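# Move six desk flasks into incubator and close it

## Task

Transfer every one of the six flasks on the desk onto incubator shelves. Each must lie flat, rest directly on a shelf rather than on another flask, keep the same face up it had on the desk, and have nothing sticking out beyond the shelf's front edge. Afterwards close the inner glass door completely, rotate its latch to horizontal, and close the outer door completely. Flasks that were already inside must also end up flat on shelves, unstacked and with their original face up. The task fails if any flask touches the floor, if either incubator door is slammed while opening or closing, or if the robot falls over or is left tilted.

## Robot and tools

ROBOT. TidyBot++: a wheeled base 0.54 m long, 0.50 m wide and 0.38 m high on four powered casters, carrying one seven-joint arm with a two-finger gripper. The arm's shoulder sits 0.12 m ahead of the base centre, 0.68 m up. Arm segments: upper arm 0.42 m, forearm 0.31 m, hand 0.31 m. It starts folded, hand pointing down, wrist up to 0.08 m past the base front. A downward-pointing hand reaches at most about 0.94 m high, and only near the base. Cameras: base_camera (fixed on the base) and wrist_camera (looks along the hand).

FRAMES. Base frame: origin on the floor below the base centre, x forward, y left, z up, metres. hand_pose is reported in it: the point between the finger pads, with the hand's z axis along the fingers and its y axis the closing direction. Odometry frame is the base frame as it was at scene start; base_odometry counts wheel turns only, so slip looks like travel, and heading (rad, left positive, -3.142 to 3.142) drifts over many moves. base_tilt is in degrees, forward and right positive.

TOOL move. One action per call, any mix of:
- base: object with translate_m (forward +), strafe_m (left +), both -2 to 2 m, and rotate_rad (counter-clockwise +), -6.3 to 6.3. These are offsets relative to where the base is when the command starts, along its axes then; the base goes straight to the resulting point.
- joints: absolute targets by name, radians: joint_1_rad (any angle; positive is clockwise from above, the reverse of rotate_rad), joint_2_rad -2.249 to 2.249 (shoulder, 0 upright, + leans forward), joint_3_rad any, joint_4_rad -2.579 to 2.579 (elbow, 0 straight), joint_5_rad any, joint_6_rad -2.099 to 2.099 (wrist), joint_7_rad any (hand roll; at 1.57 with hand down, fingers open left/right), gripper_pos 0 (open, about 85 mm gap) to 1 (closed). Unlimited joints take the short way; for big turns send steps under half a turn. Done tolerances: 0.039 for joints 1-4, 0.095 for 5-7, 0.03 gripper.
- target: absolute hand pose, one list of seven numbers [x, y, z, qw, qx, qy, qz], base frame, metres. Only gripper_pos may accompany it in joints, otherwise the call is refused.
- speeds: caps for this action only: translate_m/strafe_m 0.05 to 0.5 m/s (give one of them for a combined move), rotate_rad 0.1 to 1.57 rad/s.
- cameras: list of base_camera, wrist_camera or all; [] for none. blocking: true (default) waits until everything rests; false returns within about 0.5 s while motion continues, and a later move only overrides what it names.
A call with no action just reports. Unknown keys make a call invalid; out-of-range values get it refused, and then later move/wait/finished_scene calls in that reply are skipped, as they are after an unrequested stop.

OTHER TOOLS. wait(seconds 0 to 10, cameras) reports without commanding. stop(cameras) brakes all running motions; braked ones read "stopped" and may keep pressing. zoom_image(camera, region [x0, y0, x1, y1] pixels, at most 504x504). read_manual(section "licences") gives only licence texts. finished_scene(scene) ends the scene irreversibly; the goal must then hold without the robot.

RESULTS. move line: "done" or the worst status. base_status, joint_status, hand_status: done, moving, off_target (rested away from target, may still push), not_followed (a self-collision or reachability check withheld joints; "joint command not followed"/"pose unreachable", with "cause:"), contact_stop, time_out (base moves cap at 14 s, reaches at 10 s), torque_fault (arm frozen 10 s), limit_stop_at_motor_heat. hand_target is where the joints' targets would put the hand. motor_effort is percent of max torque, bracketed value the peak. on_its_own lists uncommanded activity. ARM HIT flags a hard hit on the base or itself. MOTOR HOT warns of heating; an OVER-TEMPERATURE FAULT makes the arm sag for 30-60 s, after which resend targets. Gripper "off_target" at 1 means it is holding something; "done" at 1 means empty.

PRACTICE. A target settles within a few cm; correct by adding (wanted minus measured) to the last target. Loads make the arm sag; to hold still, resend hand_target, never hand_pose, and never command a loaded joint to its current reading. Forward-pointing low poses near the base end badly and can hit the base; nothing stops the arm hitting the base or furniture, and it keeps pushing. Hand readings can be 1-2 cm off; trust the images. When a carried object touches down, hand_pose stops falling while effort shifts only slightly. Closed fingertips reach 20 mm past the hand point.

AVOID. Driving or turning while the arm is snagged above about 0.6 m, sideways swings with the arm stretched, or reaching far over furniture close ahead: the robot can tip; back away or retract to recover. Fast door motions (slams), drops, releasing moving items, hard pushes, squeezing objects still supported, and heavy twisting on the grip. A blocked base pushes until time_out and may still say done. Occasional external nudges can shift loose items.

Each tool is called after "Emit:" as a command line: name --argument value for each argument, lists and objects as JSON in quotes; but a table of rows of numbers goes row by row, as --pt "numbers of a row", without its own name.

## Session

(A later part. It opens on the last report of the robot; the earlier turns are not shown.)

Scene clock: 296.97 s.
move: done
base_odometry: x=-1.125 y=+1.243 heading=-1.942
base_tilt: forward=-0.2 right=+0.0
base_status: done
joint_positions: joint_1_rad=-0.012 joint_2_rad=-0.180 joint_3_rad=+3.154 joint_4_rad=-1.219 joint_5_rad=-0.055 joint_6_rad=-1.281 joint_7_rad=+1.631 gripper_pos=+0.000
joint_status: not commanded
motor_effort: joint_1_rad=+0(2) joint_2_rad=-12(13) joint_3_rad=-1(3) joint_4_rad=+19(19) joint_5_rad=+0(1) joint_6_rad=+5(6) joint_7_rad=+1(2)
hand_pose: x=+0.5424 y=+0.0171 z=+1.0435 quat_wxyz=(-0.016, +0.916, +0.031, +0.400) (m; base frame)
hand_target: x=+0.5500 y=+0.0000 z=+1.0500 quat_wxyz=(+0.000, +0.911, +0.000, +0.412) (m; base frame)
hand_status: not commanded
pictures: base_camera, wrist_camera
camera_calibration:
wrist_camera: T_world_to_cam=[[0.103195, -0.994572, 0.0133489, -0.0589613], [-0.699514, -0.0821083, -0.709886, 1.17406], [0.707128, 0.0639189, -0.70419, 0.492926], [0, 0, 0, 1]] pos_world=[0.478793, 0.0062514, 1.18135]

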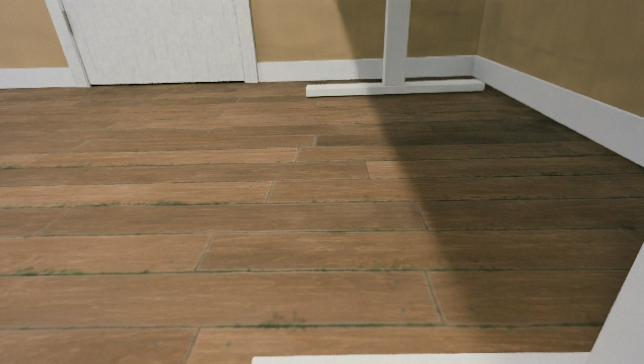

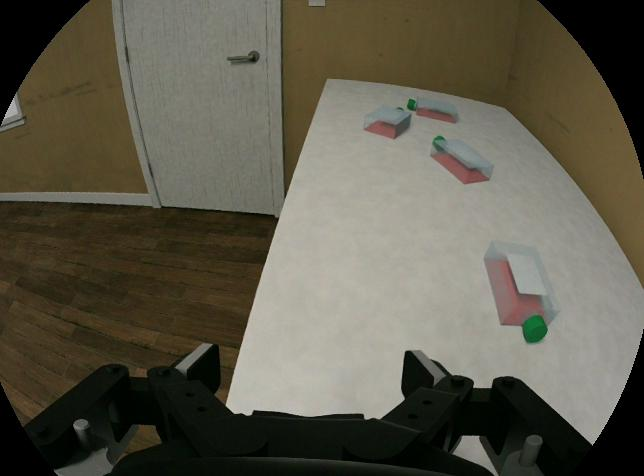

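Emit:
move --base '{"strafe_m": -0.285, "translate_m": 0.04}' --speeds '{"strafe_m": 0.3}' --joints '{"gripper_pos": 0}' --cameras '[]'

Emit:
move --target '[0.62, 0, 1.0, 0, 0.9063, 0, 0.4226]' --cameras '["wrist_camera"]'

Scene clock: 299.40 s.
move: done
base_odometry: x=-1.405 y=+1.309 heading=-1.941
base_tilt: forward=-0.2 right=+0.0
base_status: done
joint_positions: joint_1_rad=-0.013 joint_2_rad=-0.180 joint_3_rad=+3.155 joint_4_rad=-1.219 joint_5_rad=-0.054 joint_6_rad=-1.281 joint_7_rad=+1.631 gripper_pos=+0.000
joint_status: all done
motor_effort: joint_1_rad=+0(2) joint_2_rad=-12(13) joint_3_rad=-1(2) joint_4_rad=+19(19) joint_5_rad=-1(1) joint_6_rad=+5(7) joint_7_rad=+1(2)
hand_pose: x=+0.5424 y=+0.0166 z=+1.0435 quat_wxyz=(-0.016, +0.916, +0.030, +0.400) (m; base frame)
hand_target: x=+0.5500 y=+0.0000 z=+1.0500 quat_wxyz=(+0.000, +0.911, +0.000, +0.412) (m; base frame)
hand_status: not commanded
pictures: none
No camera images: "cameras" was empty.

Scene clock: 300.73 s.
move: done
base_odometry: x=-1.405 y=+1.309 heading=-1.941
base_tilt: forward=-0.2 right=+0.0
base_status: not commanded
joint_positions: joint_1_rad=-0.013 joint_2_rad=-0.081 joint_3_rad=+3.155 joint_4_rad=-1.323 joint_5_rad=-0.054 joint_6_rad=-1.072 joint_7_rad=+1.631 gripper_pos=+0.000
joint_status: not commanded
motor_effort: joint_1_rad=+0(0) joint_2_rad=-17(20) joint_3_rad=-1(1) joint_4_rad=+20(22) joint_5_rad=+0(1) joint_6_rad=+6(6) joint_7_rad=+0(2)
hand_pose: x=+0.6119 y=+0.0157 z=+0.9922 quat_wxyz=(-0.015, +0.915, +0.025, +0.402) (m; base frame)
hand_target: x=+0.6200 y=+0.0000 z=+1.0000 quat_wxyz=(+0.000, +0.906, +0.000, +0.423) (m; base frame)
hand_status: done (0.019 m and 4.2 deg from the pose sent, 0.091 m and 4.9 deg at the start)
pictures: wrist_camera
camera_calibration:
wrist_camera: T_world_to_cam=[[0.0917946, -0.99572, 0.010717, -0.0572131], [-0.696494, -0.0718935, -0.713952, 1.18814], [0.711667, 0.0580725, -0.700113, 0.400982], [0, 0, 0, 1]] pos_world=[0.547421, 0.00516552, 1.12962]

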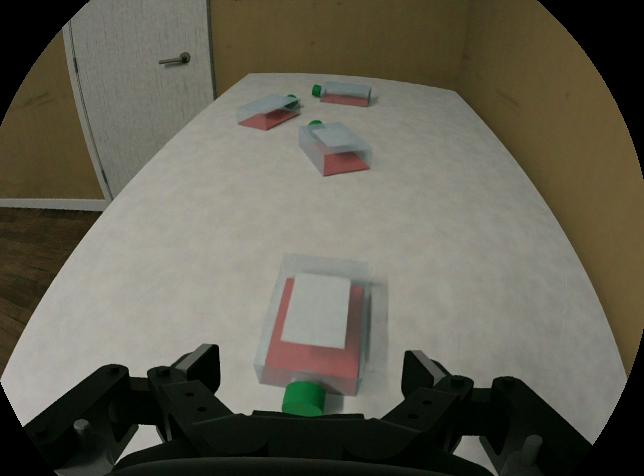

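Emit:
move --target '[0.635, 0.003, 0.93, 0.0127, 0.9059, -0.0272, 0.4224]' --cameras '[]'

Emit:
move --target '[0.645, 0.003, 0.89, 0.0127, 0.9059, -0.0272, 0.4224]' --cameras '["wrist_camera"]'

Scene clock: 302.73 s.
move: done
base_odometry: x=-1.405 y=+1.309 heading=-1.941
base_tilt: forward=-0.2 right=+0.0
base_status: not commanded
joint_positions: joint_1_rad=-0.013 joint_2_rad=-0.081 joint_3_rad=+3.121 joint_4_rad=-1.543 joint_5_rad=+0.047 joint_6_rad=-0.851 joint_7_rad=+1.492 gripper_pos=+0.000
joint_status: not commanded
motor_effort: joint_1_rad=+0(1) joint_2_rad=-18(19) joint_3_rad=-1(2) joint_4_rad=+21(22) joint_5_rad=+1(1) joint_6_rad=+5(6) joint_7_rad=+1(2)
hand_pose: x=+0.6266 y=+0.0076 z=+0.9247 quat_wxyz=(+0.001, +0.915, -0.013, +0.403) (m; base frame)
hand_target: x=+0.6350 y=+0.0030 z=+0.9300 quat_wxyz=(+0.013, +0.906, -0.027, +0.422) (m; base frame)
hand_status: done (0.011 m and 3.3 deg from the pose sent, 0.068 m and 7.2 deg at the start)
pictures: none
No camera images: "cameras" was empty.

Scene clock: 304.00 s.
move: done
base_odometry: x=-1.405 y=+1.309 heading=-1.941
base_tilt: forward=-0.2 right=+0.0
base_status: not commanded
joint_positions: joint_1_rad=-0.013 joint_2_rad=-0.066 joint_3_rad=+3.121 joint_4_rad=-1.653 joint_5_rad=+0.067 joint_6_rad=-0.723 joint_7_rad=+1.467 gripper_pos=+0.000
joint_status: not commanded
motor_effort: joint_1_rad=+0(0) joint_2_rad=-18(20) joint_3_rad=-1(2) joint_4_rad=+21(22) joint_5_rad=+1(1) joint_6_rad=+5(6) joint_7_rad=+1(2)
hand_pose: x=+0.6355 y=+0.0051 z=+0.8875 quat_wxyz=(+0.003, +0.914, -0.018, +0.405) (m; base frame)
hand_target: x=+0.6450 y=+0.0030 z=+0.8900 quat_wxyz=(+0.013, +0.906, -0.027, +0.422) (m; base frame)
hand_status: done (0.010 m and 2.7 deg from the pose sent, 0.040 m and 3.3 deg at the start)
pictures: wrist_camera
camera_calibration:
wrist_camera: T_world_to_cam=[[-0.00122366, -0.999943, 0.0106523, -0.00962898], [-0.696212, -0.0067947, -0.717804, 1.13208], [0.717835, -0.00829459, -0.696164, 0.304368], [0, 0, 0, 1]] pos_world=[0.569673, 0.000588347, 1.02461]

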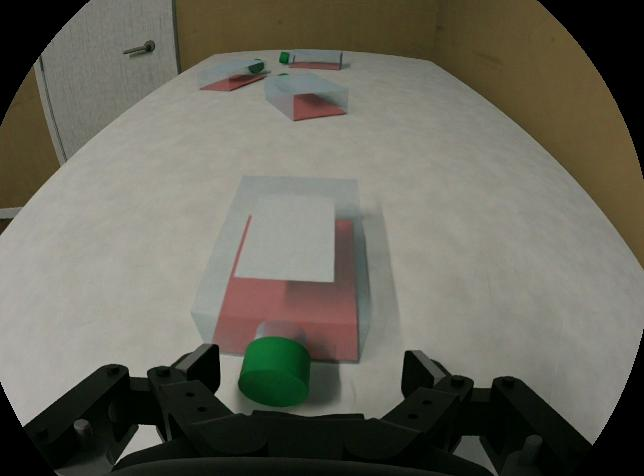

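Emit:
move --target '[0.645, 0.025, 0.888, 0.0127, 0.9059, -0.0272, 0.4224]' --cameras '["wrist_camera"]'

Scene clock: 305.23 s.
move: done
base_odometry: x=-1.405 y=+1.309 heading=-1.941
base_tilt: forward=-0.2 right=+0.0
base_status: not commanded
joint_positions: joint_1_rad=-0.038 joint_2_rad=-0.065 joint_3_rad=+3.071 joint_4_rad=-1.653 joint_5_rad=+0.157 joint_6_rad=-0.722 joint_7_rad=+1.346 gripper_pos=+0.000
joint_status: not commanded
motor_effort: joint_1_rad=+0(1) joint_2_rad=-18(19) joint_3_rad=-1(2) joint_4_rad=+21(21) joint_5_rad=+0(1) joint_6_rad=+5(6) joint_7_rad=+1(2)
hand_pose: x=+0.6354 y=+0.0258 z=+0.8892 quat_wxyz=(+0.006, +0.912, -0.020, +0.409) (m; base frame)
hand_target: x=+0.6450 y=+0.0250 z=+0.8880 quat_wxyz=(+0.013, +0.906, -0.027, +0.422) (m; base frame)
hand_status: done (0.010 m and 2.0 deg from the pose sent, 0.022 m and 2.7 deg at the start)
pictures: wrist_camera
camera_calibration:
wrist_camera: T_world_to_cam=[[-0.00671577, -0.999882, 0.0138068, 0.0116654], [-0.689858, -0.00536279, -0.723925, 1.13471], [0.723913, -0.0143864, -0.689741, 0.296368], [0, 0, 0, 1]] pos_world=[0.56832, 0.0220128, 1.0257]

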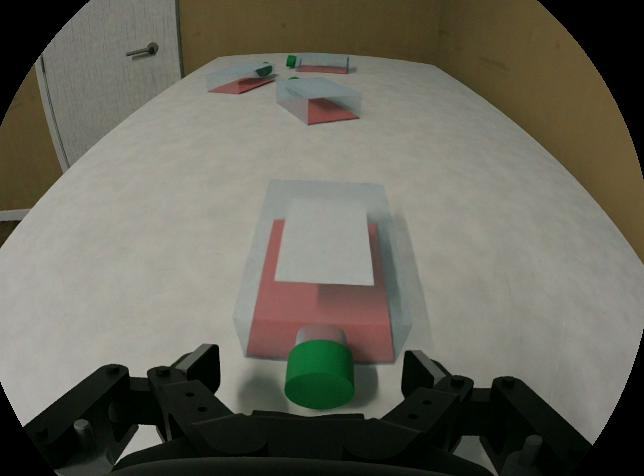

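Emit:
move --target '[0.653, 0.020, 0.874, 0.0127, 0.9059, -0.0272, 0.4224]' --cameras '["wrist_camera"]'

Emit:
move --joints '{"gripper_pos": 0.85}' --cameras '["wrist_camera"]'

Emit:
move --target '[0.653, 0.020, 0.945, 0.0127, 0.9059, -0.0272, 0.4224]' --cameras '["wrist_camera"]'

Scene clock: 306.27 s.
move: done
base_odometry: x=-1.405 y=+1.309 heading=-1.941
base_tilt: forward=-0.2 right=+0.0
base_status: not commanded
joint_positions: joint_1_rad=-0.038 joint_2_rad=-0.043 joint_3_rad=+3.076 joint_4_rad=-1.678 joint_5_rad=+0.157 joint_6_rad=-0.672 joint_7_rad=+1.346 gripper_pos=+0.000
joint_status: not commanded
motor_effort: joint_1_rad=+0(0) joint_2_rad=-20(20) joint_3_rad=-1(1) joint_4_rad=+21(22) joint_5_rad=+1(1) joint_6_rad=+5(6) joint_7_rad=+1(2)
hand_pose: x=+0.6447 y=+0.0262 z=+0.8754 quat_wxyz=(+0.004, +0.912, -0.018, +0.410) (m; base frame)
hand_target: x=+0.6530 y=+0.0200 z=+0.8740 quat_wxyz=(+0.013, +0.906, -0.027, +0.422) (m; base frame)
hand_status: done (0.010 m and 2.1 deg from the pose sent, 0.024 m and 2.0 deg at the start)
pictures: wrist_camera
camera_calibration:
wrist_camera: T_world_to_cam=[[-0.00270858, -0.99993, 0.0115152, 0.0118061], [-0.688563, -0.00648564, -0.725147, 1.13136], [0.725171, -0.00989306, -0.688497, 0.278161], [0, 0, 0, 1]] pos_world=[0.577333, 0.0218948, 1.01178]

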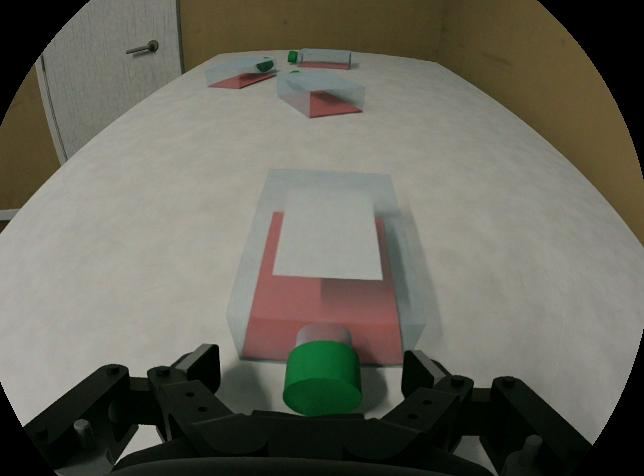

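Scene clock: 307.30 s.
move: off_target
base_odometry: x=-1.405 y=+1.309 heading=-1.941
base_tilt: forward=-0.2 right=+0.0
base_status: not commanded
joint_positions: joint_1_rad=-0.040 joint_2_rad=-0.044 joint_3_rad=+3.076 joint_4_rad=-1.678 joint_5_rad=+0.157 joint_6_rad=-0.664 joint_7_rad=+1.346 gripper_pos=+0.681
joint_status: gripper_pos off_target (ended at +0.681, target +0.850)
motor_effort: joint_1_rad=+0(1) joint_2_rad=-17(20) joint_3_rad=-1(1) joint_4_rad=+20(21) joint_5_rad=+1(2) joint_6_rad=+4(6) joint_7_rad=+1(1)
hand_pose: x=+0.6463 y=+0.0275 z=+0.8776 quat_wxyz=(+0.003, +0.910, -0.017, +0.414) (m; base frame)
hand_target: x=+0.6530 y=+0.0200 z=+0.8740 quat_wxyz=(+0.013, +0.906, -0.027, +0.422) (m; base frame)
hand_status: not commanded
pictures: wrist_camera
camera_calibration:
wrist_camera: T_world_to_cam=[[-0.0000145341, -0.999944, 0.0105407, 0.0122099], [-0.681957, -0.00769947, -0.731352, 1.13527], [0.731392, -0.00719893, -0.681919, 0.268653], [0, 0, 0, 1]] pos_world=[0.577717, 0.0228843, 1.01335]

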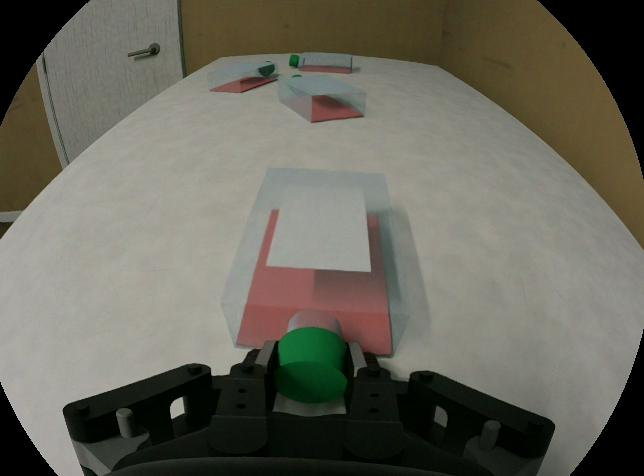

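Scene clock: 308.60 s.
move: done
base_odometry: x=-1.405 y=+1.309 heading=-1.941
base_tilt: forward=-0.2 right=+0.0
base_status: not commanded
joint_positions: joint_1_rad=-0.040 joint_2_rad=-0.031 joint_3_rad=+3.076 joint_4_rad=-1.501 joint_5_rad=+0.157 joint_6_rad=-0.810 joint_7_rad=+1.346 gripper_pos=+0.681
joint_status: not commanded
motor_effort: joint_1_rad=+0(1) joint_2_rad=-20(22) joint_3_rad=-1(1) joint_4_rad=+22(24) joint_5_rad=+1(2) joint_6_rad=+5(7) joint_7_rad=+1(2)
hand_pose: x=+0.6544 y=+0.0231 z=+0.9342 quat_wxyz=(+0.006, +0.906, -0.028, +0.423) (m; base frame)
hand_target: x=+0.6530 y=+0.0200 z=+0.9450 quat_wxyz=(+0.013, +0.906, -0.027, +0.422) (m; base frame)
hand_status: done (0.011 m and 0.8 deg from the pose sent, 0.068 m and 1.9 deg at the start)
pictures: wrist_camera
camera_calibration:
wrist_camera: T_world_to_cam=[[-0.0227547, -0.999717, 0.00698199, 0.0254371], [-0.666924, 0.0099765, -0.745059, 1.18481], [0.744778, -0.0216101, -0.666962, 0.278884], [0, 0, 0, 1]] pos_world=[0.583052, 0.0196363, 1.06858]

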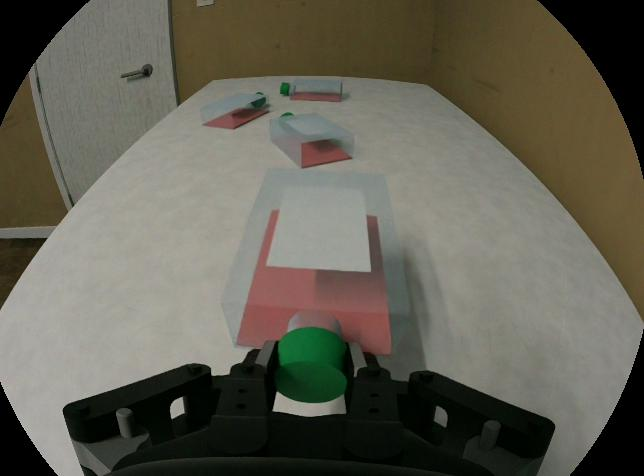

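Emit:
move --joints '{"gripper_pos": 0.95}' --cameras '[]'

Emit:
move --target '[0.60, 0.005, 1.05, 0, 0.9063, 0, 0.4226]' --cameras '[]'

Emit:
move --target '[0.55, 0, 1.05, 0, 0.911, 0, 0.412]' --base '{"translate_m": -0.35}' --cameras '[]'

Emit:
move --base '{"strafe_m": 0.9}' --cameras '["wrist_camera"]'

Emit:
move --base '{"rotate_rad": -3.13}' --speeds '{"rotate_rad": 0.8}'

Scene clock: 309.73 s.
move: off_target
base_odometry: x=-1.405 y=+1.309 heading=-1.941
base_tilt: forward=-0.2 right=+0.0
base_status: not commanded
joint_positions: joint_1_rad=-0.040 joint_2_rad=-0.031 joint_3_rad=+3.076 joint_4_rad=-1.501 joint_5_rad=+0.157 joint_6_rad=-0.811 joint_7_rad=+1.346 gripper_pos=+0.681
joint_status: gripper_pos off_target (ended at +0.681, target +0.950)
motor_effort: joint_1_rad=+0(0) joint_2_rad=-21(21) joint_3_rad=+0(2) joint_4_rad=+22(22) joint_5_rad=+2(2) joint_6_rad=+6(7) joint_7_rad=+1(2)
hand_pose: x=+0.6542 y=+0.0231 z=+0.9340 quat_wxyz=(+0.006, +0.906, -0.028, +0.423) (m; base frame)
hand_target: x=+0.6530 y=+0.0200 z=+0.9450 quat_wxyz=(+0.013, +0.906, -0.027, +0.422) (m; base frame)
hand_status: not commanded
pictures: none
No camera images: "cameras" was empty.

Scene clock: 311.47 s.
move: done
base_odometry: x=-1.405 y=+1.309 heading=-1.941
base_tilt: forward=-0.1 right=+0.0
base_status: not commanded
joint_positions: joint_1_rad=-0.037 joint_2_rad=-0.070 joint_3_rad=+3.135 joint_4_rad=-1.195 joint_5_rad=+0.083 joint_6_rad=-1.152 joint_7_rad=+1.477 gripper_pos=+0.681
joint_status: not commanded
motor_effort: joint_1_rad=+0(1) joint_2_rad=-17(22) joint_3_rad=-1(2) joint_4_rad=+21(23) joint_5_rad=+1(2) joint_6_rad=+6(7) joint_7_rad=+1(2)
hand_pose: x=+0.6101 y=-0.0004 z=+1.0358 quat_wxyz=(+0.013, +0.907, -0.023, +0.420) (m; base frame)
hand_target: x=+0.6000 y=+0.0050 z=+1.0500 quat_wxyz=(+0.000, +0.906, +0.000, +0.423) (m; base frame)
hand_status: done (0.018 m and 3.0 deg from the pose sent, 0.129 m and 3.3 deg at the start)
pictures: none
No camera images: "cameras" was empty.

Scene clock: 313.47 s.
move: done
base_odometry: x=-1.279 y=+1.635 heading=-1.940
base_tilt: forward=-0.2 right=+0.0
base_status: done
joint_positions: joint_1_rad=-0.029 joint_2_rad=-0.174 joint_3_rad=+3.142 joint_4_rad=-1.210 joint_5_rad=+0.071 joint_6_rad=-1.219 joint_7_rad=+1.493 gripper_pos=+0.681
joint_status: not commanded
motor_effort: joint_1_rad=+0(0) joint_2_rad=-13(22) joint_3_rad=+0(2) joint_4_rad=+20(22) joint_5_rad=+1(1) joint_6_rad=+6(7) joint_7_rad=+1(2)
hand_pose: x=+0.5577 y=-0.0067 z=+1.0605 quat_wxyz=(+0.012, +0.902, -0.025, +0.430) (m; base frame)
hand_target: x=+0.5500 y=+0.0000 z=+1.0500 quat_wxyz=(+0.000, +0.911, +0.000, +0.412) (m; base frame)
hand_status: done (0.015 m and 4.0 deg from the pose sent, 0.062 m and 3.2 deg at the start)
pictures: none
No camera images: "cameras" was empty.

Scene clock: 316.53 s.
move: done
base_odometry: x=-0.439 y=+1.310 heading=-1.940
base_tilt: forward=-0.2 right=+0.0
base_status: done
joint_positions: joint_1_rad=-0.023 joint_2_rad=-0.174 joint_3_rad=+3.149 joint_4_rad=-1.210 joint_5_rad=+0.063 joint_6_rad=-1.219 joint_7_rad=+1.494 gripper_pos=+0.681
joint_status: not commanded
motor_effort: joint_1_rad=+0(1) joint_2_rad=-13(14) joint_3_rad=-1(2) joint_4_rad=+20(20) joint_5_rad=+0(2) joint_6_rad=+6(7) joint_7_rad=+1(2)
hand_pose: x=+0.5577 y=-0.0108 z=+1.0603 quat_wxyz=(+0.011, +0.902, -0.031, +0.430) (m; base frame)
hand_target: x=+0.5500 y=+0.0000 z=+1.0500 quat_wxyz=(+0.000, +0.911, +0.000, +0.412) (m; base frame)
hand_status: not commanded
pictures: wrist_camera
camera_calibration:
wrist_camera: T_world_to_cam=[[-0.0326208, -0.99937, 0.0140074, -0.0135233], [-0.656156, 0.0108419, -0.754547, 1.21856], [0.753919, -0.033805, -0.656096, 0.417502], [0, 0, 0, 1]] pos_world=[0.484365, -0.0126127, 1.19358]

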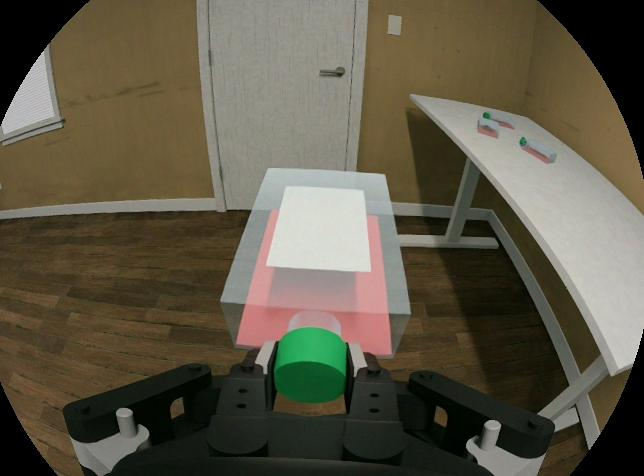

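Scene clock: 321.27 s.
move: done
base_odometry: x=-0.439 y=+1.310 heading=+1.214
base_tilt: forward=-0.2 right=+0.0
base_status: done
joint_positions: joint_1_rad=-0.020 joint_2_rad=-0.174 joint_3_rad=+3.153 joint_4_rad=-1.210 joint_5_rad=+0.061 joint_6_rad=-1.219 joint_7_rad=+1.494 gripper_pos=+0.681
joint_status: not commanded
motor_effort: joint_1_rad=+0(2) joint_2_rad=-13(15) joint_3_rad=-1(2) joint_4_rad=+20(20) joint_5_rad=+1(2) joint_6_rad=+6(7) joint_7_rad=+1(2)
hand_pose: x=+0.5577 y=-0.0134 z=+1.0603 quat_wxyz=(+0.011, +0.902, -0.034, +0.430) (m; base frame)
hand_target: x=+0.5500 y=+0.0000 z=+1.0500 quat_wxyz=(+0.000, +0.911, +0.000, +0.412) (m; base frame)
hand_status: not commanded
pictures: base_camera, wrist_camera
camera_calibration:
wrist_camera: T_world_to_cam=[[-0.0381788, -0.999204, 0.0115453, -0.0103803], [-0.656134, 0.0163529, -0.754467, 1.21854], [0.753678, -0.0363799, -0.656236, 0.417673], [0, 0, 0, 1]] pos_world=[0.484341, -0.0151039, 1.19356]

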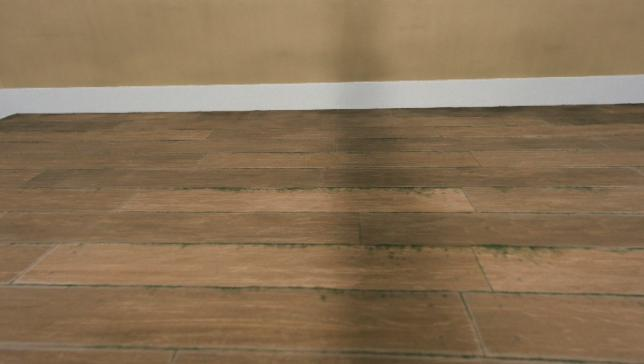

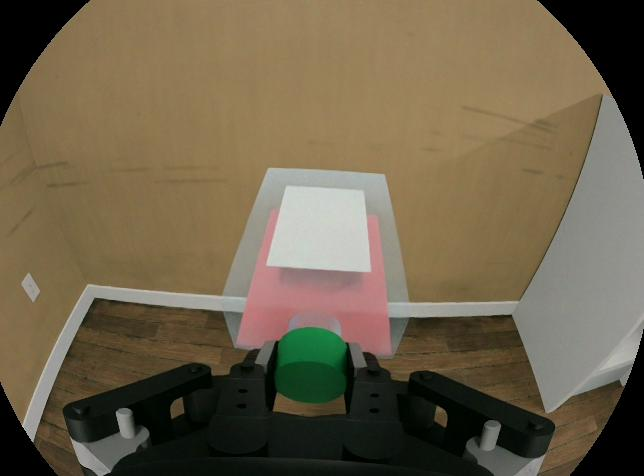

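Emit:
move --base '{"translate_m": -0.07, "strafe_m": -1.43, "rotate_rad": -0.009}' --cameras '[]'

Emit:
move --target '[0.62, -0.007, 0.83, 0.0086, 0.9035, -0.018, 0.430]' --cameras '["wrist_camera"]'

Scene clock: 325.87 s.
move: done
base_odometry: x=+0.876 y=+0.745 heading=+1.204
base_tilt: forward=-0.2 right=+0.0
base_status: done
joint_positions: joint_1_rad=-0.020 joint_2_rad=-0.174 joint_3_rad=+3.154 joint_4_rad=-1.210 joint_5_rad=+0.059 joint_6_rad=-1.219 joint_7_rad=+1.494 gripper_pos=+0.681
joint_status: not commanded
motor_effort: joint_1_rad=+0(3) joint_2_rad=-13(14) joint_3_rad=-1(4) joint_4_rad=+20(20) joint_5_rad=+1(3) joint_6_rad=+6(7) joint_7_rad=+1(2)
hand_pose: x=+0.5577 y=-0.0134 z=+1.0602 quat_wxyz=(+0.010, +0.902, -0.035, +0.430) (m; base frame)
hand_target: x=+0.5500 y=+0.0000 z=+1.0500 quat_wxyz=(+0.000, +0.911, +0.000, +0.412) (m; base frame)
hand_status: not commanded
pictures: none
No camera images: "cameras" was empty.

Scene clock: 328.20 s.
move: done
base_odometry: x=+0.876 y=+0.745 heading=+1.204
base_tilt: forward=-0.2 right=+0.0
base_status: not commanded
joint_positions: joint_1_rad=+0.004 joint_2_rad=-0.116 joint_3_rad=+3.139 joint_4_rad=-1.902 joint_5_rad=+0.059 joint_6_rad=-0.506 joint_7_rad=+1.494 gripper_pos=+0.681
joint_status: not commanded
motor_effort: joint_1_rad=+0(0) joint_2_rad=-17(19) joint_3_rad=-1(2) joint_4_rad=+22(23) joint_5_rad=+0(1) joint_6_rad=+6(7) joint_7_rad=+1(2)
hand_pose: x=+0.6113 y=-0.0080 z=+0.8271 quat_wxyz=(+0.008, +0.911, -0.018, +0.412) (m; base frame)
hand_target: x=+0.6200 y=-0.0070 z=+0.8300 quat_wxyz=(+0.009, +0.903, -0.018, +0.430) (m; base frame)
hand_status: done (0.009 m and 2.2 deg from the pose sent, 0.239 m and 1.9 deg at the start)
pictures: wrist_camera
camera_calibration:
wrist_camera: T_world_to_cam=[[-0.00574303, -0.999794, 0.0194587, -0.0265927], [-0.684874, -0.0102463, -0.728589, 1.07369], [0.728639, -0.0175111, -0.684674, 0.263491], [0, 0, 0, 1]] pos_world=[0.543203, -0.0109718, 0.963205]

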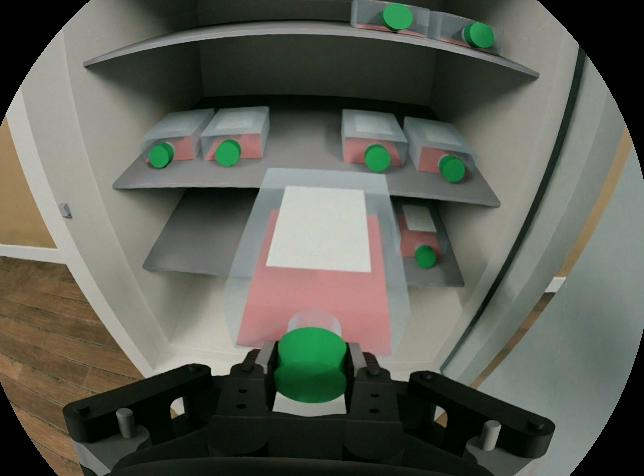

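Emit:
move --base '{"strafe_m": -0.018}' --target '[0.62, -0.005, 0.797, 0.0086, 0.9035, -0.018, 0.430]' --cameras '[]'

Emit:
move --base '{"translate_m": 0.21}' --speeds '{"translate_m": 0.2}' --cameras '["wrist_camera"]'

Scene clock: 329.73 s.
move: done
base_odometry: x=+0.893 y=+0.738 heading=+1.203
base_tilt: forward=-0.2 right=+0.0
base_status: done
joint_positions: joint_1_rad=+0.020 joint_2_rad=-0.088 joint_3_rad=+3.120 joint_4_rad=-1.994 joint_5_rad=+0.060 joint_6_rad=-0.392 joint_7_rad=+1.493 gripper_pos=+0.681
joint_status: not commanded
motor_effort: joint_1_rad=+0(1) joint_2_rad=-17(19) joint_3_rad=-1(2) joint_4_rad=+21(22) joint_5_rad=+0(1) joint_6_rad=+7(7) joint_7_rad=+1(2)
hand_pose: x=+0.6111 y=-0.0048 z=+0.7905 quat_wxyz=(+0.006, +0.912, -0.014, +0.410) (m; base frame)
hand_target: x=+0.6200 y=-0.0050 z=+0.7970 quat_wxyz=(+0.009, +0.903, -0.018, +0.430) (m; base frame)
hand_status: done (0.011 m and 2.6 deg from the pose sent, 0.032 m and 2.2 deg at the start)
pictures: none
No camera images: "cameras" was empty.

Scene clock: 331.53 s.
move: done
base_odometry: x=+0.969 y=+0.934 heading=+1.203
base_tilt: forward=-0.2 right=+0.0
base_status: done
joint_positions: joint_1_rad=+0.020 joint_2_rad=-0.082 joint_3_rad=+3.120 joint_4_rad=-1.995 joint_5_rad=+0.060 joint_6_rad=-0.388 joint_7_rad=+1.493 gripper_pos=+0.681
joint_status: not commanded
motor_effort: joint_1_rad=+0(1) joint_2_rad=-18(20) joint_3_rad=+0(2) joint_4_rad=+21(22) joint_5_rad=+0(1) joint_6_rad=+6(7) joint_7_rad=+1(2)
hand_pose: x=+0.6125 y=-0.0046 z=+0.7881 quat_wxyz=(+0.006, +0.913, -0.014, +0.408) (m; base frame)
hand_target: x=+0.6200 y=-0.0050 z=+0.7970 quat_wxyz=(+0.009, +0.903, -0.018, +0.430) (m; base frame)
hand_status: not commanded
pictures: wrist_camera
camera_calibration:
wrist_camera: T_world_to_cam=[[0.003706, -0.999808, 0.0192671, -0.028037], [-0.69134, -0.0164827, -0.722341, 1.04522], [0.72252, -0.0106431, -0.691268, 0.244884], [0, 0, 0, 1]] pos_world=[0.545774, -0.00819717, 0.924828]

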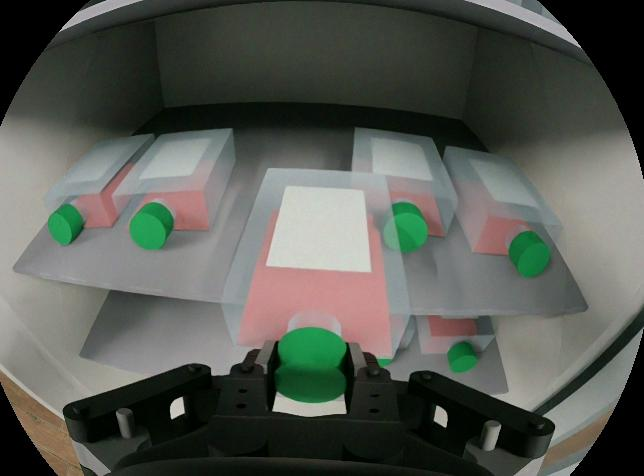

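Emit:
move --base '{"strafe_m": 0.022, "rotate_rad": 0.004}' --cameras '["wrist_camera"]'

Scene clock: 333.07 s.
move: done
base_odometry: x=+0.948 y=+0.942 heading=+1.207
base_tilt: forward=-0.2 right=+0.0
base_status: done
joint_positions: joint_1_rad=+0.022 joint_2_rad=-0.082 joint_3_rad=+3.112 joint_4_rad=-1.995 joint_5_rad=+0.060 joint_6_rad=-0.388 joint_7_rad=+1.493 gripper_pos=+0.681
joint_status: not commanded
motor_effort: joint_1_rad=+0(2) joint_2_rad=-17(19) joint_3_rad=-1(3) joint_4_rad=+21(21) joint_5_rad=+0(1) joint_6_rad=+6(7) joint_7_rad=+1(1)
hand_pose: x=+0.6125 y=-0.0015 z=+0.7881 quat_wxyz=(+0.005, +0.913, -0.011, +0.408) (m; base frame)
hand_target: x=+0.6200 y=-0.0050 z=+0.7970 quat_wxyz=(+0.009, +0.903, -0.018, +0.430) (m; base frame)
hand_status: not commanded
pictures: wrist_camera
camera_calibration:
wrist_camera: T_world_to_cam=[[0.00976709, -0.999752, 0.0199966, -0.0293327], [-0.69121, -0.0212007, -0.722343, 1.04512], [0.722588, -0.00676665, -0.691246, 0.244932], [0, 0, 0, 1]] pos_world=[0.545701, -0.00551065, 0.924832]

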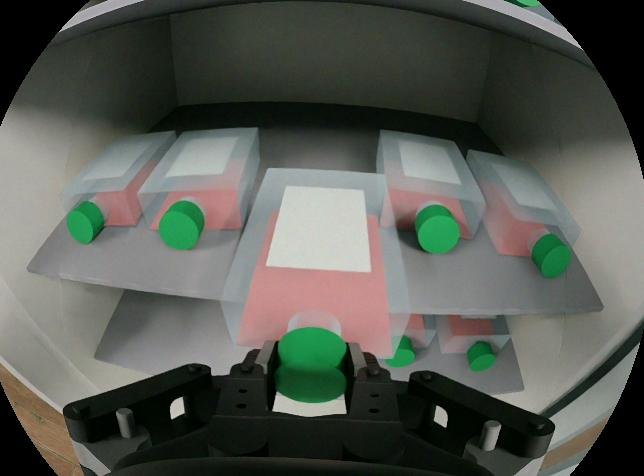

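Emit:
move --base '{"translate_m": 0.06}' --speeds '{"translate_m": 0.15}' --cameras '["wrist_camera"]'

Scene clock: 334.40 s.
move: done
base_odometry: x=+0.969 y=+0.999 heading=+1.207
base_tilt: forward=-0.2 right=+0.0
base_status: done
joint_positions: joint_1_rad=+0.022 joint_2_rad=-0.077 joint_3_rad=+3.112 joint_4_rad=-1.995 joint_5_rad=+0.060 joint_6_rad=-0.386 joint_7_rad=+1.493 gripper_pos=+0.681
joint_status: not commanded
motor_effort: joint_1_rad=+0(0) joint_2_rad=-18(20) joint_3_rad=-1(2) joint_4_rad=+21(22) joint_5_rad=+0(1) joint_6_rad=+6(7) joint_7_rad=+1(2)
hand_pose: x=+0.6133 y=-0.0015 z=+0.7865 quat_wxyz=(+0.005, +0.913, -0.011, +0.407) (m; base frame)
hand_target: x=+0.6200 y=-0.0050 z=+0.7970 quat_wxyz=(+0.009, +0.903, -0.018, +0.430) (m; base frame)
hand_status: not commanded
pictures: wrist_camera
camera_calibration:
wrist_camera: T_world_to_cam=[[0.00995732, -0.999754, 0.0198375, -0.0292696], [-0.692839, -0.0212025, -0.72078, 1.04419], [0.721023, -0.00656714, -0.69288, 0.245394], [0, 0, 0, 1]] pos_world=[0.546809, -0.00551147, 0.923237]

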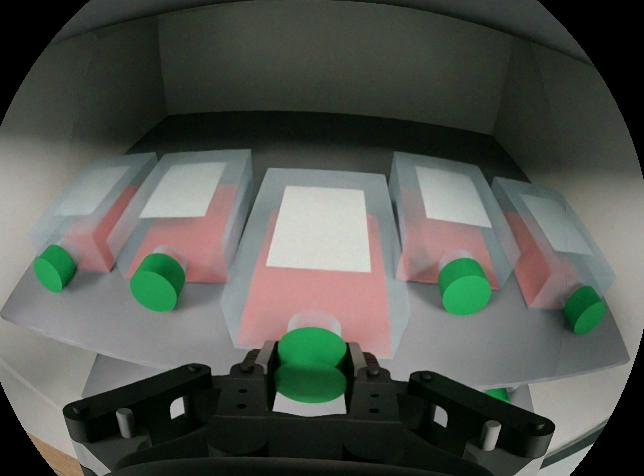

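Emit:
move --base '{"translate_m": 0.043, "rotate_rad": 0.015, "strafe_m": -0.007}' --speeds '{"translate_m": 0.15}' --cameras '["wrist_camera"]'

Scene clock: 335.53 s.
move: done
base_odometry: x=+0.991 y=+1.036 heading=+1.223
base_tilt: forward=-0.2 right=+0.0
base_status: done
joint_positions: joint_1_rad=+0.023 joint_2_rad=-0.073 joint_3_rad=+3.110 joint_4_rad=-1.995 joint_5_rad=+0.060 joint_6_rad=-0.384 joint_7_rad=+1.493 gripper_pos=+0.681
joint_status: not commanded
motor_effort: joint_1_rad=+0(2) joint_2_rad=-18(20) joint_3_rad=+0(3) joint_4_rad=+21(22) joint_5_rad=+1(1) joint_6_rad=+5(7) joint_7_rad=+2(2)
hand_pose: x=+0.6140 y=-0.0009 z=+0.7845 quat_wxyz=(+0.005, +0.914, -0.010, +0.406) (m; base frame)
hand_target: x=+0.6200 y=-0.0050 z=+0.7970 quat_wxyz=(+0.009, +0.903, -0.018, +0.430) (m; base frame)
hand_status: not commanded
pictures: wrist_camera
camera_calibration:
wrist_camera: T_world_to_cam=[[0.011071, -0.999743, 0.0197642, -0.0292906], [-0.694704, -0.0219063, -0.718962, 1.04302], [0.71921, -0.00577065, -0.694769, 0.24609], [0, 0, 0, 1]] pos_world=[0.547923, -0.00501436, 0.921443]

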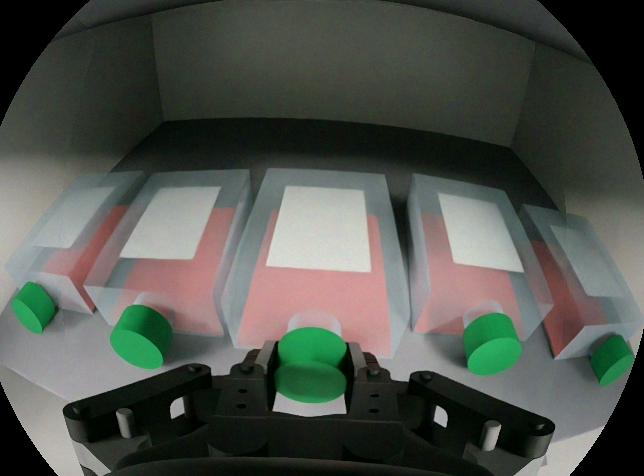

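Perfect alignment. Lower.

Emit:
move --target '[0.62, -0.005, 0.779, 0.0086, 0.9035, -0.018, 0.430]' --cameras '[]'

Emit:
move --target '[0.617, -0.005, 0.772, 0.0086, 0.9095, -0.018, 0.416]' --cameras '["wrist_camera"]'

Scene clock: 336.67 s.
move: done
base_odometry: x=+0.991 y=+1.036 heading=+1.223
base_tilt: forward=-0.2 right=+0.0
base_status: not commanded
joint_positions: joint_1_rad=+0.026 joint_2_rad=-0.070 joint_3_rad=+3.108 joint_4_rad=-2.039 joint_5_rad=+0.072 joint_6_rad=-0.323 joint_7_rad=+1.479 gripper_pos=+0.681
joint_status: not commanded
motor_effort: joint_1_rad=+0(0) joint_2_rad=-17(18) joint_3_rad=+0(1) joint_4_rad=+21(22) joint_5_rad=+0(1) joint_6_rad=+6(7) joint_7_rad=+1(2)
hand_pose: x=+0.6128 y=-0.0018 z=+0.7741 quat_wxyz=(+0.005, +0.911, -0.012, +0.412) (m; base frame)
hand_target: x=+0.6200 y=-0.0050 z=+0.7790 quat_wxyz=(+0.009, +0.903, -0.018, +0.430) (m; base frame)
hand_status: done (0.009 m and 2.3 deg from the pose sent, 0.009 m and 3.1 deg at the start)
pictures: none
No camera images: "cameras" was empty.

Scene clock: 337.20 s.
move: done
base_odometry: x=+0.991 y=+1.036 heading=+1.223
base_tilt: forward=-0.2 right=+0.0
base_status: not commanded
joint_positions: joint_1_rad=+0.021 joint_2_rad=-0.068 joint_3_rad=+3.111 joint_4_rad=-2.039 joint_5_rad=+0.072 joint_6_rad=-0.323 joint_7_rad=+1.479 gripper_pos=+0.681
joint_status: not commanded
motor_effort: joint_1_rad=+0(1) joint_2_rad=-17(18) joint_3_rad=-1(1) joint_4_rad=+20(21) joint_5_rad=+1(1) joint_6_rad=+5(6) joint_7_rad=+0(2)
hand_pose: x=+0.6130 y=-0.0012 z=+0.7733 quat_wxyz=(+0.005, +0.911, -0.011, +0.412) (m; base frame)
hand_target: x=+0.6170 y=-0.0050 z=+0.7720 quat_wxyz=(+0.009, +0.909, -0.018, +0.416) (m; base frame)
hand_status: done (0.006 m and 1.1 deg from the pose sent, 0.006 m and 1.0 deg at the start)
pictures: wrist_camera
camera_calibration:
wrist_camera: T_world_to_cam=[[0.00966275, -0.999774, 0.0189355, -0.0278022], [-0.686026, -0.0204051, -0.72729, 1.03537], [0.727512, -0.00596263, -0.686069, 0.227187], [0, 0, 0, 1]] pos_world=[0.545279, -0.00531438, 0.909408]

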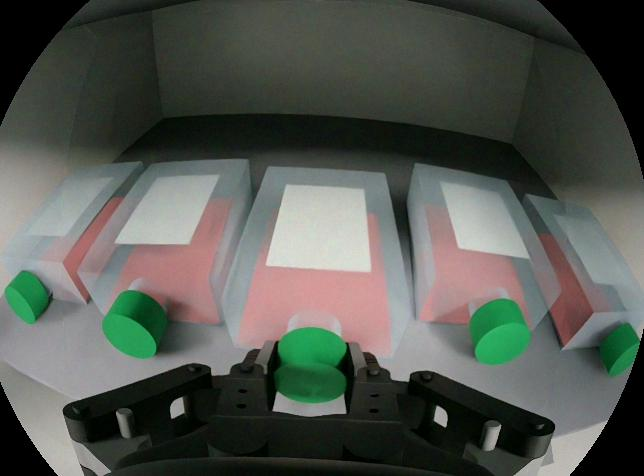

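Emit:
move --target '[0.62, -0.005, 0.785, 0.0086, 0.9035, -0.018, 0.430]' --cameras '[]'

Emit:
move --base '{"translate_m": 0.034}' --speeds '{"translate_m": 0.12}' --cameras '[]'

Emit:
move --target '[0.617, -0.005, 0.772, 0.0086, 0.9095, -0.018, 0.416]' --cameras '["wrist_camera"]'

Scene clock: 338.23 s.
move: done
base_odometry: x=+0.991 y=+1.036 heading=+1.223
base_tilt: forward=-0.2 right=+0.0
base_status: not commanded
joint_positions: joint_1_rad=+0.026 joint_2_rad=-0.069 joint_3_rad=+3.107 joint_4_rad=-2.039 joint_5_rad=+0.072 joint_6_rad=-0.323 joint_7_rad=+1.479 gripper_pos=+0.681
joint_status: not commanded
motor_effort: joint_1_rad=+0(0) joint_2_rad=-17(17) joint_3_rad=+0(1) joint_4_rad=+20(20) joint_5_rad=+0(1) joint_6_rad=+6(6) joint_7_rad=+1(2)
hand_pose: x=+0.6129 y=-0.0012 z=+0.7737 quat_wxyz=(+0.005, +0.911, -0.011, +0.412) (m; base frame)
hand_target: x=+0.6200 y=-0.0050 z=+0.7850 quat_wxyz=(+0.009, +0.903, -0.018, +0.430) (m; base frame)
hand_status: done (0.014 m and 2.4 deg from the pose sent, 0.014 m and 2.5 deg at the start)
pictures: none
No camera images: "cameras" was empty.

Scene clock: 339.13 s.
move: done
base_odometry: x=+1.003 y=+1.069 heading=+1.223
base_tilt: forward=-0.1 right=+0.0
base_status: done
joint_positions: joint_1_rad=+0.026 joint_2_rad=-0.068 joint_3_rad=+3.107 joint_4_rad=-2.039 joint_5_rad=+0.072 joint_6_rad=-0.322 joint_7_rad=+1.479 gripper_pos=+0.681
joint_status: not commanded
motor_effort: joint_1_rad=+0(1) joint_2_rad=-17(19) joint_3_rad=-1(1) joint_4_rad=+20(22) joint_5_rad=+0(1) joint_6_rad=+6(7) joint_7_rad=+1(2)
hand_pose: x=+0.6132 y=-0.0012 z=+0.7735 quat_wxyz=(+0.005, +0.911, -0.011, +0.412) (m; base frame)
hand_target: x=+0.6200 y=-0.0050 z=+0.7850 quat_wxyz=(+0.009, +0.903, -0.018, +0.430) (m; base frame)
hand_status: not commanded
pictures: none
No camera images: "cameras" was empty.

Scene clock: 339.63 s.
move: done
base_odometry: x=+1.003 y=+1.069 heading=+1.223
base_tilt: forward=-0.2 right=+0.0
base_status: not commanded
joint_positions: joint_1_rad=+0.024 joint_2_rad=-0.067 joint_3_rad=+3.109 joint_4_rad=-2.039 joint_5_rad=+0.072 joint_6_rad=-0.322 joint_7_rad=+1.479 gripper_pos=+0.681
joint_status: not commanded
motor_effort: joint_1_rad=+0(1) joint_2_rad=-16(17) joint_3_rad=+0(1) joint_4_rad=+18(20) joint_5_rad=+0(1) joint_6_rad=+4(6) joint_7_rad=+1(2)
hand_pose: x=+0.6132 y=-0.0011 z=+0.7731 quat_wxyz=(+0.005, +0.911, -0.011, +0.412) (m; base frame)
hand_target: x=+0.6170 y=-0.0050 z=+0.7720 quat_wxyz=(+0.009, +0.909, -0.018, +0.416) (m; base frame)
hand_status: done (0.006 m and 1.1 deg from the pose sent, 0.006 m and 1.0 deg at the start)
pictures: wrist_camera
camera_calibration:
wrist_camera: T_world_to_cam=[[0.00979649, -0.99977, 0.0190829, -0.0279091], [-0.685922, -0.020605, -0.727383, 1.03546], [0.727609, -0.0059636, -0.685966, 0.226828], [0, 0, 0, 1]] pos_world=[0.545479, -0.00521427, 0.909308]

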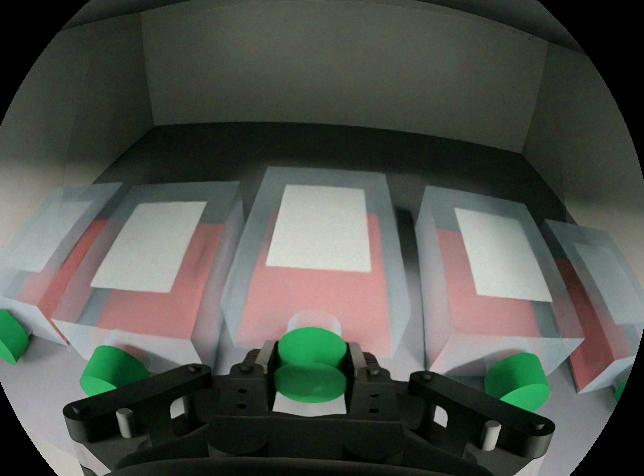

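Emit:
move --target '[0.617, -0.005, 0.765, 0.0086, 0.9095, -0.018, 0.416]' --cameras '[]'

Emit:
move --joints '{"gripper_pos": 0.5}' --cameras '["wrist_camera"]'

Emit:
move --base '{"translate_m": -0.35}' --speeds '{"translate_m": 0.25}' --cameras '["wrist_camera"]'

Scene clock: 340.37 s.
move: done
base_odometry: x=+1.003 y=+1.068 heading=+1.223
base_tilt: forward=-0.2 right=+0.0
base_status: not commanded
joint_positions: joint_1_rad=+0.024 joint_2_rad=-0.067 joint_3_rad=+3.109 joint_4_rad=-2.045 joint_5_rad=+0.076 joint_6_rad=-0.310 joint_7_rad=+1.474 gripper_pos=+0.681
joint_status: not commanded
motor_effort: joint_1_rad=+0(0) joint_2_rad=-15(16) joint_3_rad=-1(1) joint_4_rad=+19(19) joint_5_rad=+1(1) joint_6_rad=+5(5) joint_7_rad=+1(2)
hand_pose: x=+0.6139 y=-0.0012 z=+0.7730 quat_wxyz=(+0.004, +0.910, -0.012, +0.415) (m; base frame)
hand_target: x=+0.6170 y=-0.0050 z=+0.7650 quat_wxyz=(+0.009, +0.909, -0.018, +0.416) (m; base frame)
hand_status: done (0.009 m and 0.9 deg from the pose sent, 0.010 m and 1.1 deg at the start)
pictures: none
No camera images: "cameras" was empty.

Scene clock: 341.17 s.
move: done
base_odometry: x=+1.003 y=+1.068 heading=+1.223
base_tilt: forward=-0.2 right=+0.0
base_status: not commanded
joint_positions: joint_1_rad=+0.024 joint_2_rad=-0.065 joint_3_rad=+3.109 joint_4_rad=-2.045 joint_5_rad=+0.076 joint_6_rad=-0.310 joint_7_rad=+1.474 gripper_pos=+0.500
joint_status: all done
motor_effort: joint_1_rad=+0(1) joint_2_rad=-17(18) joint_3_rad=+0(1) joint_4_rad=+19(20) joint_5_rad=+0(1) joint_6_rad=+5(6) joint_7_rad=+1(2)
hand_pose: x=+0.6141 y=-0.0012 z=+0.7718 quat_wxyz=(+0.004, +0.910, -0.012, +0.414) (m; base frame)
hand_target: x=+0.6170 y=-0.0050 z=+0.7650 quat_wxyz=(+0.009, +0.909, -0.018, +0.416) (m; base frame)
hand_status: not commanded
pictures: wrist_camera
camera_calibration:
wrist_camera: T_world_to_cam=[[0.0085567, -0.999801, 0.0180184, -0.0264388], [-0.682892, -0.0190054, -0.730272, 1.03545], [0.730469, -0.00605594, -0.682919, 0.221186], [0, 0, 0, 1]] pos_world=[0.54576, -0.00541474, 0.907692]

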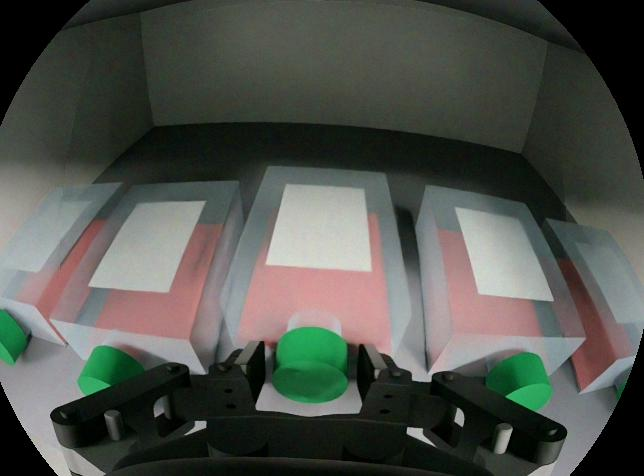

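Scene clock: 343.43 s.
move: done
base_odometry: x=+0.884 y=+0.739 heading=+1.223
base_tilt: forward=-0.2 right=+0.0
base_status: done
joint_positions: joint_1_rad=+0.024 joint_2_rad=-0.057 joint_3_rad=+3.109 joint_4_rad=-2.048 joint_5_rad=+0.076 joint_6_rad=-0.305 joint_7_rad=+1.474 gripper_pos=+0.500
joint_status: not commanded
motor_effort: joint_1_rad=+0(1) joint_2_rad=-18(21) joint_3_rad=-1(2) joint_4_rad=+20(21) joint_5_rad=+0(1) joint_6_rad=+6(6) joint_7_rad=+1(2)
hand_pose: x=+0.6149 y=-0.0010 z=+0.7674 quat_wxyz=(+0.004, +0.912, -0.012, +0.411) (m; base frame)
hand_target: x=+0.6170 y=-0.0050 z=+0.7650 quat_wxyz=(+0.009, +0.909, -0.018, +0.416) (m; base frame)
hand_status: not commanded
pictures: wrist_camera
camera_calibration:
wrist_camera: T_world_to_cam=[[0.00924031, -0.999803, 0.0175623, -0.0262456], [-0.687109, -0.0191084, -0.726303, 1.03237], [0.726496, -0.00535596, -0.68715, 0.223283], [0, 0, 0, 1]] pos_world=[0.547381, -0.00531756, 0.903706]

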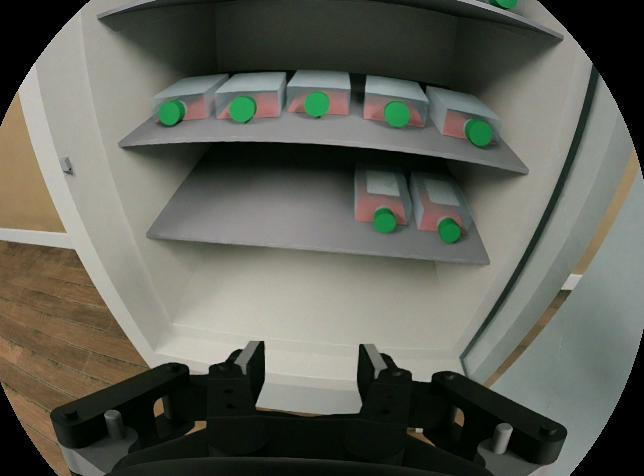

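Emit:
move --base '{"translate_m": -0.3}' --cameras '[]'

Emit:
move --base '{"rotate_rad": 1.444}' --target '[0.55, 0, 1.05, 0, 0.911, 0, 0.412]' --cameras '[]'

Emit:
move --base '{"translate_m": 1.132, "strafe_m": 1.69}' --joints '{"gripper_pos": 0}'

Scene clock: 348.50 s.
move: done
base_odometry: x=+0.782 y=+0.457 heading=+1.223
base_tilt: forward=-0.2 right=+0.0
base_status: done
joint_positions: joint_1_rad=+0.024 joint_2_rad=-0.055 joint_3_rad=+3.109 joint_4_rad=-2.049 joint_5_rad=+0.076 joint_6_rad=-0.305 joint_7_rad=+1.474 gripper_pos=+0.500
joint_status: not commanded
motor_effort: joint_1_rad=+0(1) joint_2_rad=-18(20) joint_3_rad=+0(1) joint_4_rad=+20(21) joint_5_rad=+1(1) joint_6_rad=+5(7) joint_7_rad=+0(2)
hand_pose: x=+0.6146 y=-0.0010 z=+0.7661 quat_wxyz=(+0.004, +0.912, -0.012, +0.410) (m; base frame)
hand_target: x=+0.6170 y=-0.0050 z=+0.7650 quat_wxyz=(+0.009, +0.909, -0.018, +0.416) (m; base frame)
hand_status: not commanded
pictures: none
No camera images: "cameras" was empty.

Scene clock: 351.00 s.
move: done
base_odometry: x=+0.782 y=+0.457 heading=+2.667
base_tilt: forward=-0.1 right=+0.0
base_status: done
joint_positions: joint_1_rad=-0.013 joint_2_rad=-0.165 joint_3_rad=+3.143 joint_4_rad=-1.249 joint_5_rad=+0.065 joint_6_rad=-1.209 joint_7_rad=+1.494 gripper_pos=+0.500
joint_status: not commanded
motor_effort: joint_1_rad=+0(3) joint_2_rad=-12(21) joint_3_rad=-1(3) joint_4_rad=+19(22) joint_5_rad=+0(2) joint_6_rad=+4(6) joint_7_rad=+0(2)
hand_pose: x=+0.5611 y=-0.0128 z=+1.0388 quat_wxyz=(+0.014, +0.910, -0.032, +0.413) (m; base frame)
hand_target: x=+0.5500 y=+0.0000 z=+1.0500 quat_wxyz=(+0.000, +0.911, +0.000, +0.412) (m; base frame)
hand_status: done (0.020 m and 4.0 deg from the pose sent, 0.291 m and 1.4 deg at the start)
pictures: none
No camera images: "cameras" was empty.

Scene clock: 356.00 s.
move: done
base_odometry: x=-0.997 y=-0.529 heading=+2.667
base_tilt: forward=-0.2 right=+0.0
base_status: done
joint_positions: joint_1_rad=-0.013 joint_2_rad=-0.170 joint_3_rad=+3.150 joint_4_rad=-1.249 joint_5_rad=+0.063 joint_6_rad=-1.213 joint_7_rad=+1.494 gripper_pos=+0.000
joint_status: all done
motor_effort: joint_1_rad=+0(2) joint_2_rad=-13(16) joint_3_rad=+0(3) joint_4_rad=+20(20) joint_5_rad=+0(1) joint_6_rad=+5(7) joint_7_rad=+1(2)
hand_pose: x=+0.5586 y=-0.0155 z=+1.0401 quat_wxyz=(+0.014, +0.910, -0.035, +0.413) (m; base frame)
hand_target: x=+0.5500 y=+0.0000 z=+1.0500 quat_wxyz=(+0.000, +0.911, +0.000, +0.412) (m; base frame)
hand_status: not commanded
pictures: base_camera, wrist_camera
camera_calibration:
wrist_camera: T_world_to_cam=[[-0.0421003, -0.998983, 0.016165, -0.0148351], [-0.683289, 0.0169843, -0.729951, 1.19366], [0.728934, -0.0417765, -0.683309, 0.445523], [0, 0, 0, 1]] pos_world=[0.490236, -0.0164812, 1.17599]

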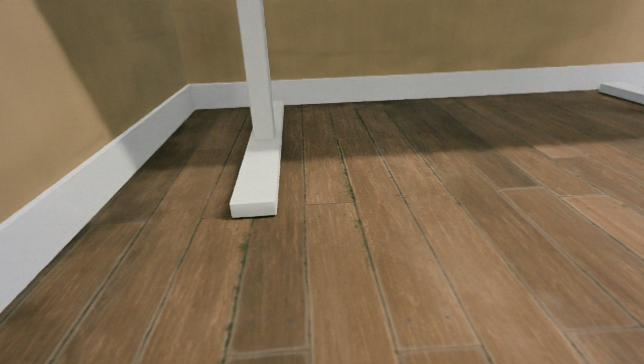

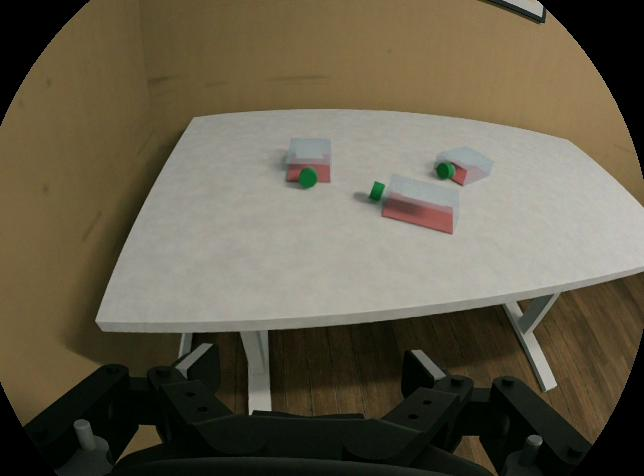

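Emit:
move --base '{"translate_m": 0.377, "strafe_m": -0.035}' --speeds '{"translate_m": 0.3}' --cameras '[]'

Emit:
move --target '[0.63, 0, 1.0, 0, 0.9063, 0, 0.4226]' --cameras '["wrist_camera"]'

Scene clock: 359.20 s.
move: done
base_odometry: x=-1.317 y=-0.326 heading=+2.667
base_tilt: forward=-0.2 right=+0.0
base_status: done
joint_positions: joint_1_rad=-0.013 joint_2_rad=-0.171 joint_3_rad=+3.150 joint_4_rad=-1.248 joint_5_rad=+0.063 joint_6_rad=-1.215 joint_7_rad=+1.494 gripper_pos=+0.000
joint_status: not commanded
motor_effort: joint_1_rad=+0(0) joint_2_rad=-13(16) joint_3_rad=-1(1) joint_4_rad=+19(20) joint_5_rad=+0(1) joint_6_rad=+5(6) joint_7_rad=+1(2)
hand_pose: x=+0.5581 y=-0.0155 z=+1.0403 quat_wxyz=(+0.014, +0.910, -0.035, +0.413) (m; base frame)
hand_target: x=+0.5500 y=+0.0000 z=+1.0500 quat_wxyz=(+0.000, +0.911, +0.000, +0.412) (m; base frame)
hand_status: not commanded
pictures: none
No camera images: "cameras" was empty.

Scene clock: 360.27 s.
move: done
base_odometry: x=-1.317 y=-0.326 heading=+2.667
base_tilt: forward=-0.2 right=+0.0
base_status: not commanded
joint_positions: joint_1_rad=-0.013 joint_2_rad=-0.057 joint_3_rad=+3.150 joint_4_rad=-1.304 joint_5_rad=+0.063 joint_6_rad=-1.063 joint_7_rad=+1.496 gripper_pos=+0.000
joint_status: not commanded
motor_effort: joint_1_rad=+0(0) joint_2_rad=-18(22) joint_3_rad=+0(2) joint_4_rad=+21(22) joint_5_rad=+1(1) joint_6_rad=+4(6) joint_7_rad=+1(2)
hand_pose: x=+0.6231 y=-0.0136 z=+0.9923 quat_wxyz=(+0.015, +0.914, -0.029, +0.404) (m; base frame)
hand_target: x=+0.6300 y=+0.0000 z=+1.0000 quat_wxyz=(+0.000, +0.906, +0.000, +0.423) (m; base frame)
hand_status: done (0.017 m and 4.4 deg from the pose sent, 0.084 m and 4.5 deg at the start)
pictures: wrist_camera
camera_calibration:
wrist_camera: T_world_to_cam=[[-0.0318371, -0.999229, 0.0229719, -0.0225768], [-0.697822, 0.00576752, -0.716248, 1.19806], [0.715564, -0.0388336, -0.697467, 0.388321], [0, 0, 0, 1]] pos_world=[0.557444, -0.0143893, 1.12947]

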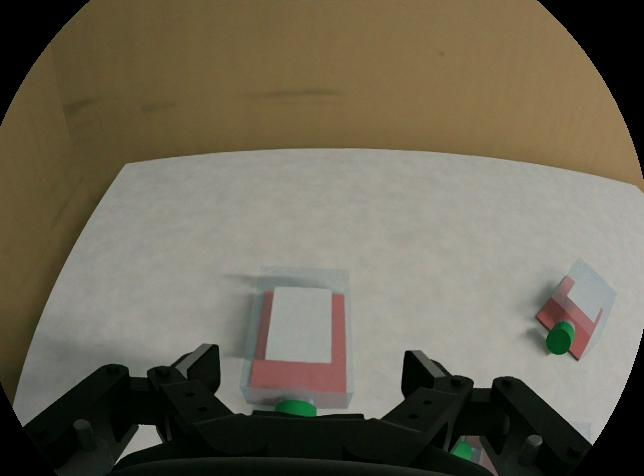

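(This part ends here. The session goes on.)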